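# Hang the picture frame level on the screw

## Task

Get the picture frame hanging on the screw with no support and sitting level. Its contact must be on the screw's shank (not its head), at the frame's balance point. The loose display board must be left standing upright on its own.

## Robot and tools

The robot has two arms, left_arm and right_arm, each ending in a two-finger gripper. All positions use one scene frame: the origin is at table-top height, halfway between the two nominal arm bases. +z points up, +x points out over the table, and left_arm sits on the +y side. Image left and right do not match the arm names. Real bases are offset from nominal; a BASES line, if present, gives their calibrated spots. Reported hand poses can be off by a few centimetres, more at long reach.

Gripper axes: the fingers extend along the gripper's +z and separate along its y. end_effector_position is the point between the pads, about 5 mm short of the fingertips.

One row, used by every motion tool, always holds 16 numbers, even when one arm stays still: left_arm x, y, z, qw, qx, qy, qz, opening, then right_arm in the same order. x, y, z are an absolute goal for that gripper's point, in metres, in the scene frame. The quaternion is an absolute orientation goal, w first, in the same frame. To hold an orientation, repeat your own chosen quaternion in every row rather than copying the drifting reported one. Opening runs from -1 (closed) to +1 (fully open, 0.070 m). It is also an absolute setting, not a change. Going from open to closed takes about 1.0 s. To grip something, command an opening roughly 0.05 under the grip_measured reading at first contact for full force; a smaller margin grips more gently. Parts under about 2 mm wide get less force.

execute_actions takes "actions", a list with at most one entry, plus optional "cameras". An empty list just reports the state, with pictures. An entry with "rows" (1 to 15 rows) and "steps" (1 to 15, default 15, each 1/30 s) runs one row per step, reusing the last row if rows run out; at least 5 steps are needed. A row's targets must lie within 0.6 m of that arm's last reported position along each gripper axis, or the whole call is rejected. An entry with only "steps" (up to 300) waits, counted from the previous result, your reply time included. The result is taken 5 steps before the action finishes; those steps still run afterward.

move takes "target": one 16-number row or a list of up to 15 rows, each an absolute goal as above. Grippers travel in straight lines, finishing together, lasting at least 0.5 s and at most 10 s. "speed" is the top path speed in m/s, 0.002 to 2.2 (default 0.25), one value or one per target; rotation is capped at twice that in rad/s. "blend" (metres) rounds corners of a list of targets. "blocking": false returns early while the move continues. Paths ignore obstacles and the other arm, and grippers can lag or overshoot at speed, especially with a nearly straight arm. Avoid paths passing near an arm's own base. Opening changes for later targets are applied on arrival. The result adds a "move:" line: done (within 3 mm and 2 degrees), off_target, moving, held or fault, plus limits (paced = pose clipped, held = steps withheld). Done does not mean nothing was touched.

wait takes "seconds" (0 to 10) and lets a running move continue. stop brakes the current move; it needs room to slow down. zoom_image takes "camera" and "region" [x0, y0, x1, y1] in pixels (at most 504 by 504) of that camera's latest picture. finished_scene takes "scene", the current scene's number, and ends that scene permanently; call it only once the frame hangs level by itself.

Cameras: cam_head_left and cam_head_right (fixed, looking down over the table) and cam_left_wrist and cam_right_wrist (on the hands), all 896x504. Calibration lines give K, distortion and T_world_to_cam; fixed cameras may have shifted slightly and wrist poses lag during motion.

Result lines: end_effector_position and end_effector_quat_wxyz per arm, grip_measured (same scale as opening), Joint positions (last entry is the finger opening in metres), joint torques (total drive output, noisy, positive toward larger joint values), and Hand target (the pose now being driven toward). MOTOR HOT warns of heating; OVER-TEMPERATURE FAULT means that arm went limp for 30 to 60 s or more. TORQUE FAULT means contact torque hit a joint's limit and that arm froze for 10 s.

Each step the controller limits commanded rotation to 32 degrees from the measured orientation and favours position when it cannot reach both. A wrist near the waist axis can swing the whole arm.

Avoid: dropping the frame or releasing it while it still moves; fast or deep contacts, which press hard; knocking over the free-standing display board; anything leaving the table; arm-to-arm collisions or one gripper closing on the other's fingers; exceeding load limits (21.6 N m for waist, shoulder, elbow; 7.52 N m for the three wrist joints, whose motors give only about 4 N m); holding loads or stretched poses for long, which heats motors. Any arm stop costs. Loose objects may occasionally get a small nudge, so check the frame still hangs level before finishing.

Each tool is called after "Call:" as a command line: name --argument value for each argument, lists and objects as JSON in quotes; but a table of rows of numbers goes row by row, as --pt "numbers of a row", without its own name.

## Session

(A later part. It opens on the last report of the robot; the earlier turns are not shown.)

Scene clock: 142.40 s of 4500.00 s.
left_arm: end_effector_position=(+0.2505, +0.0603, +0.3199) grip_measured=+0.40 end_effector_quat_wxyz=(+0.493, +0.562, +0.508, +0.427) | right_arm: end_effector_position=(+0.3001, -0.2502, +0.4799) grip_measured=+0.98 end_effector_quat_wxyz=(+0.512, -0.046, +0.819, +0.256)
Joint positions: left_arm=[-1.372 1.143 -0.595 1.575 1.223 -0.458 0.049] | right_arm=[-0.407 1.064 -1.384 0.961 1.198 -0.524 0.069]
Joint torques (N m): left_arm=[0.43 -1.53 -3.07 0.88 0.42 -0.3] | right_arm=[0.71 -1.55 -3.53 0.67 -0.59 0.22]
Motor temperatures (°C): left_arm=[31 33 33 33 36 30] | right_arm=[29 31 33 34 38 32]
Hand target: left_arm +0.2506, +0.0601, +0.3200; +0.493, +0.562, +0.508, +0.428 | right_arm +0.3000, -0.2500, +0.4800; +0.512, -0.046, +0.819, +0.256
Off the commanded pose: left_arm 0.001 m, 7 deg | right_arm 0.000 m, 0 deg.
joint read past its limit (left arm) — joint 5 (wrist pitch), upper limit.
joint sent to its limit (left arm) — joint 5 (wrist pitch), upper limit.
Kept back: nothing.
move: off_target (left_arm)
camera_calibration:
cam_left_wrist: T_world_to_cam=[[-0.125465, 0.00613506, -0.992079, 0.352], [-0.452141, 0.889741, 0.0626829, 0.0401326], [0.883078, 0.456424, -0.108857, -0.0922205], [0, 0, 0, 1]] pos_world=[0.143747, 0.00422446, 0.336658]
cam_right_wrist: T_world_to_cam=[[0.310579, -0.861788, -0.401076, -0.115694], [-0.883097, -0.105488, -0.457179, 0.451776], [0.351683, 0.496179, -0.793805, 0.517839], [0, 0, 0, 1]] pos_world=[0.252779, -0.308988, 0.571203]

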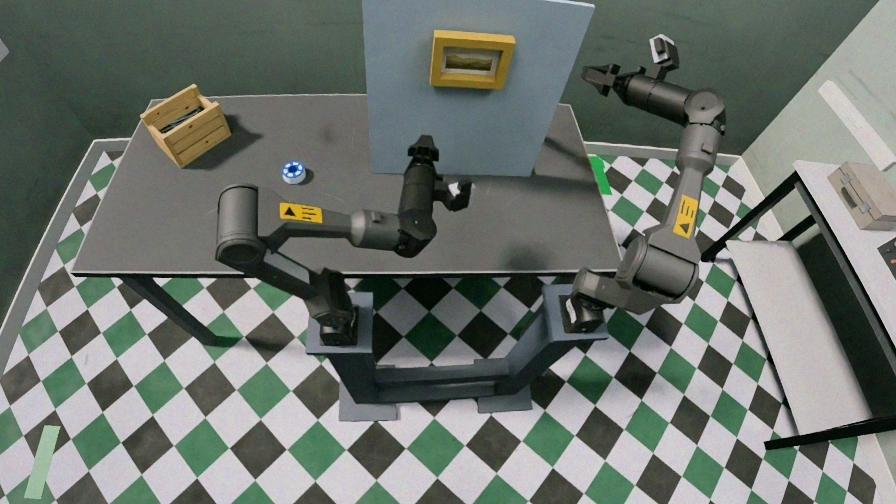

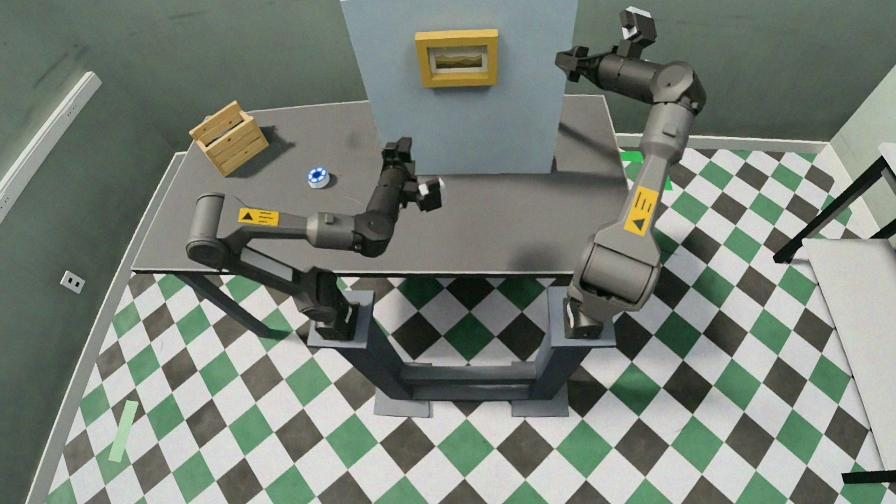

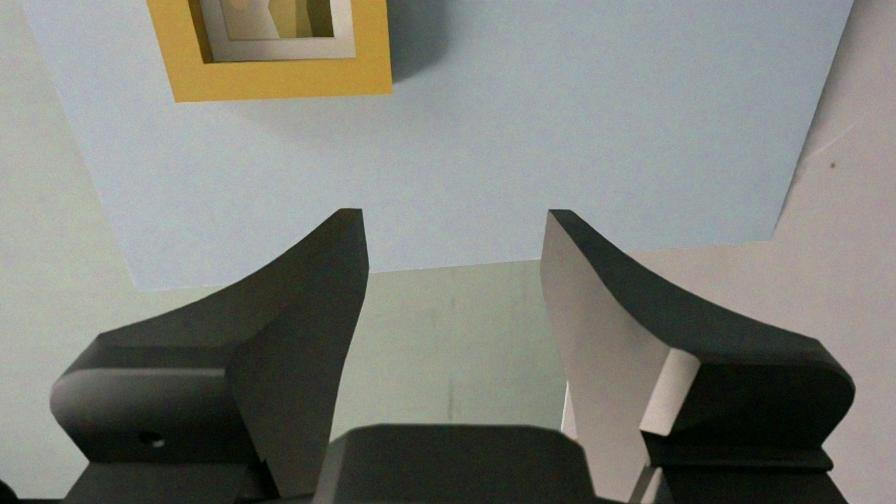

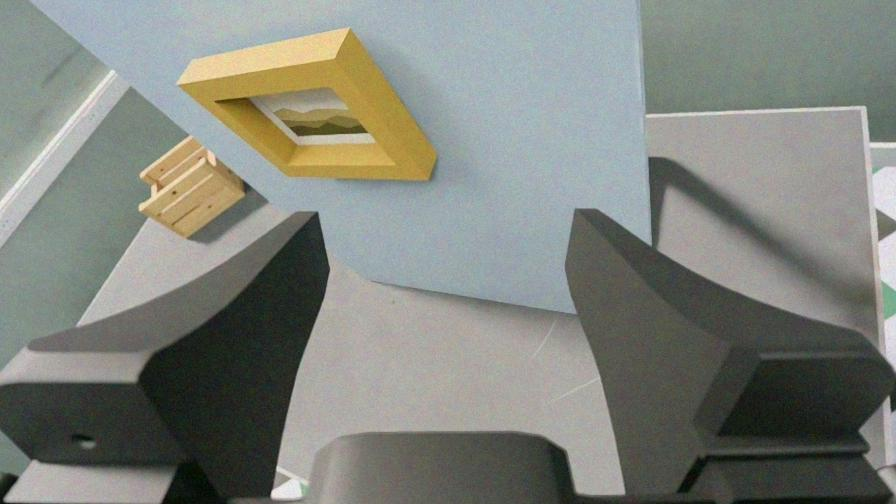

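Call:
zoom_image --camera "cam_right_wrist" --region '[170, 20, 310, 120]'

Call:
zoom_image --camera "cam_right_wrist" --region '[270, 20, 450, 200]'

Scaled by 3.600 from the camera's 896x504 image, which has a finer 1280x720 frame.

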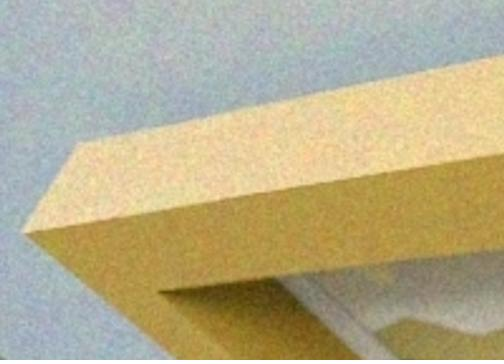

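Scaled by 2.800 from the camera's 896x504 image, which has a finer 1280x720 frame.

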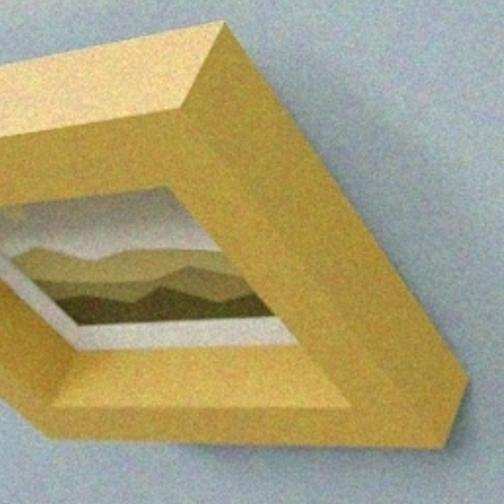

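Call:
finished_scene --scene 1

The scene is finished: the task was done.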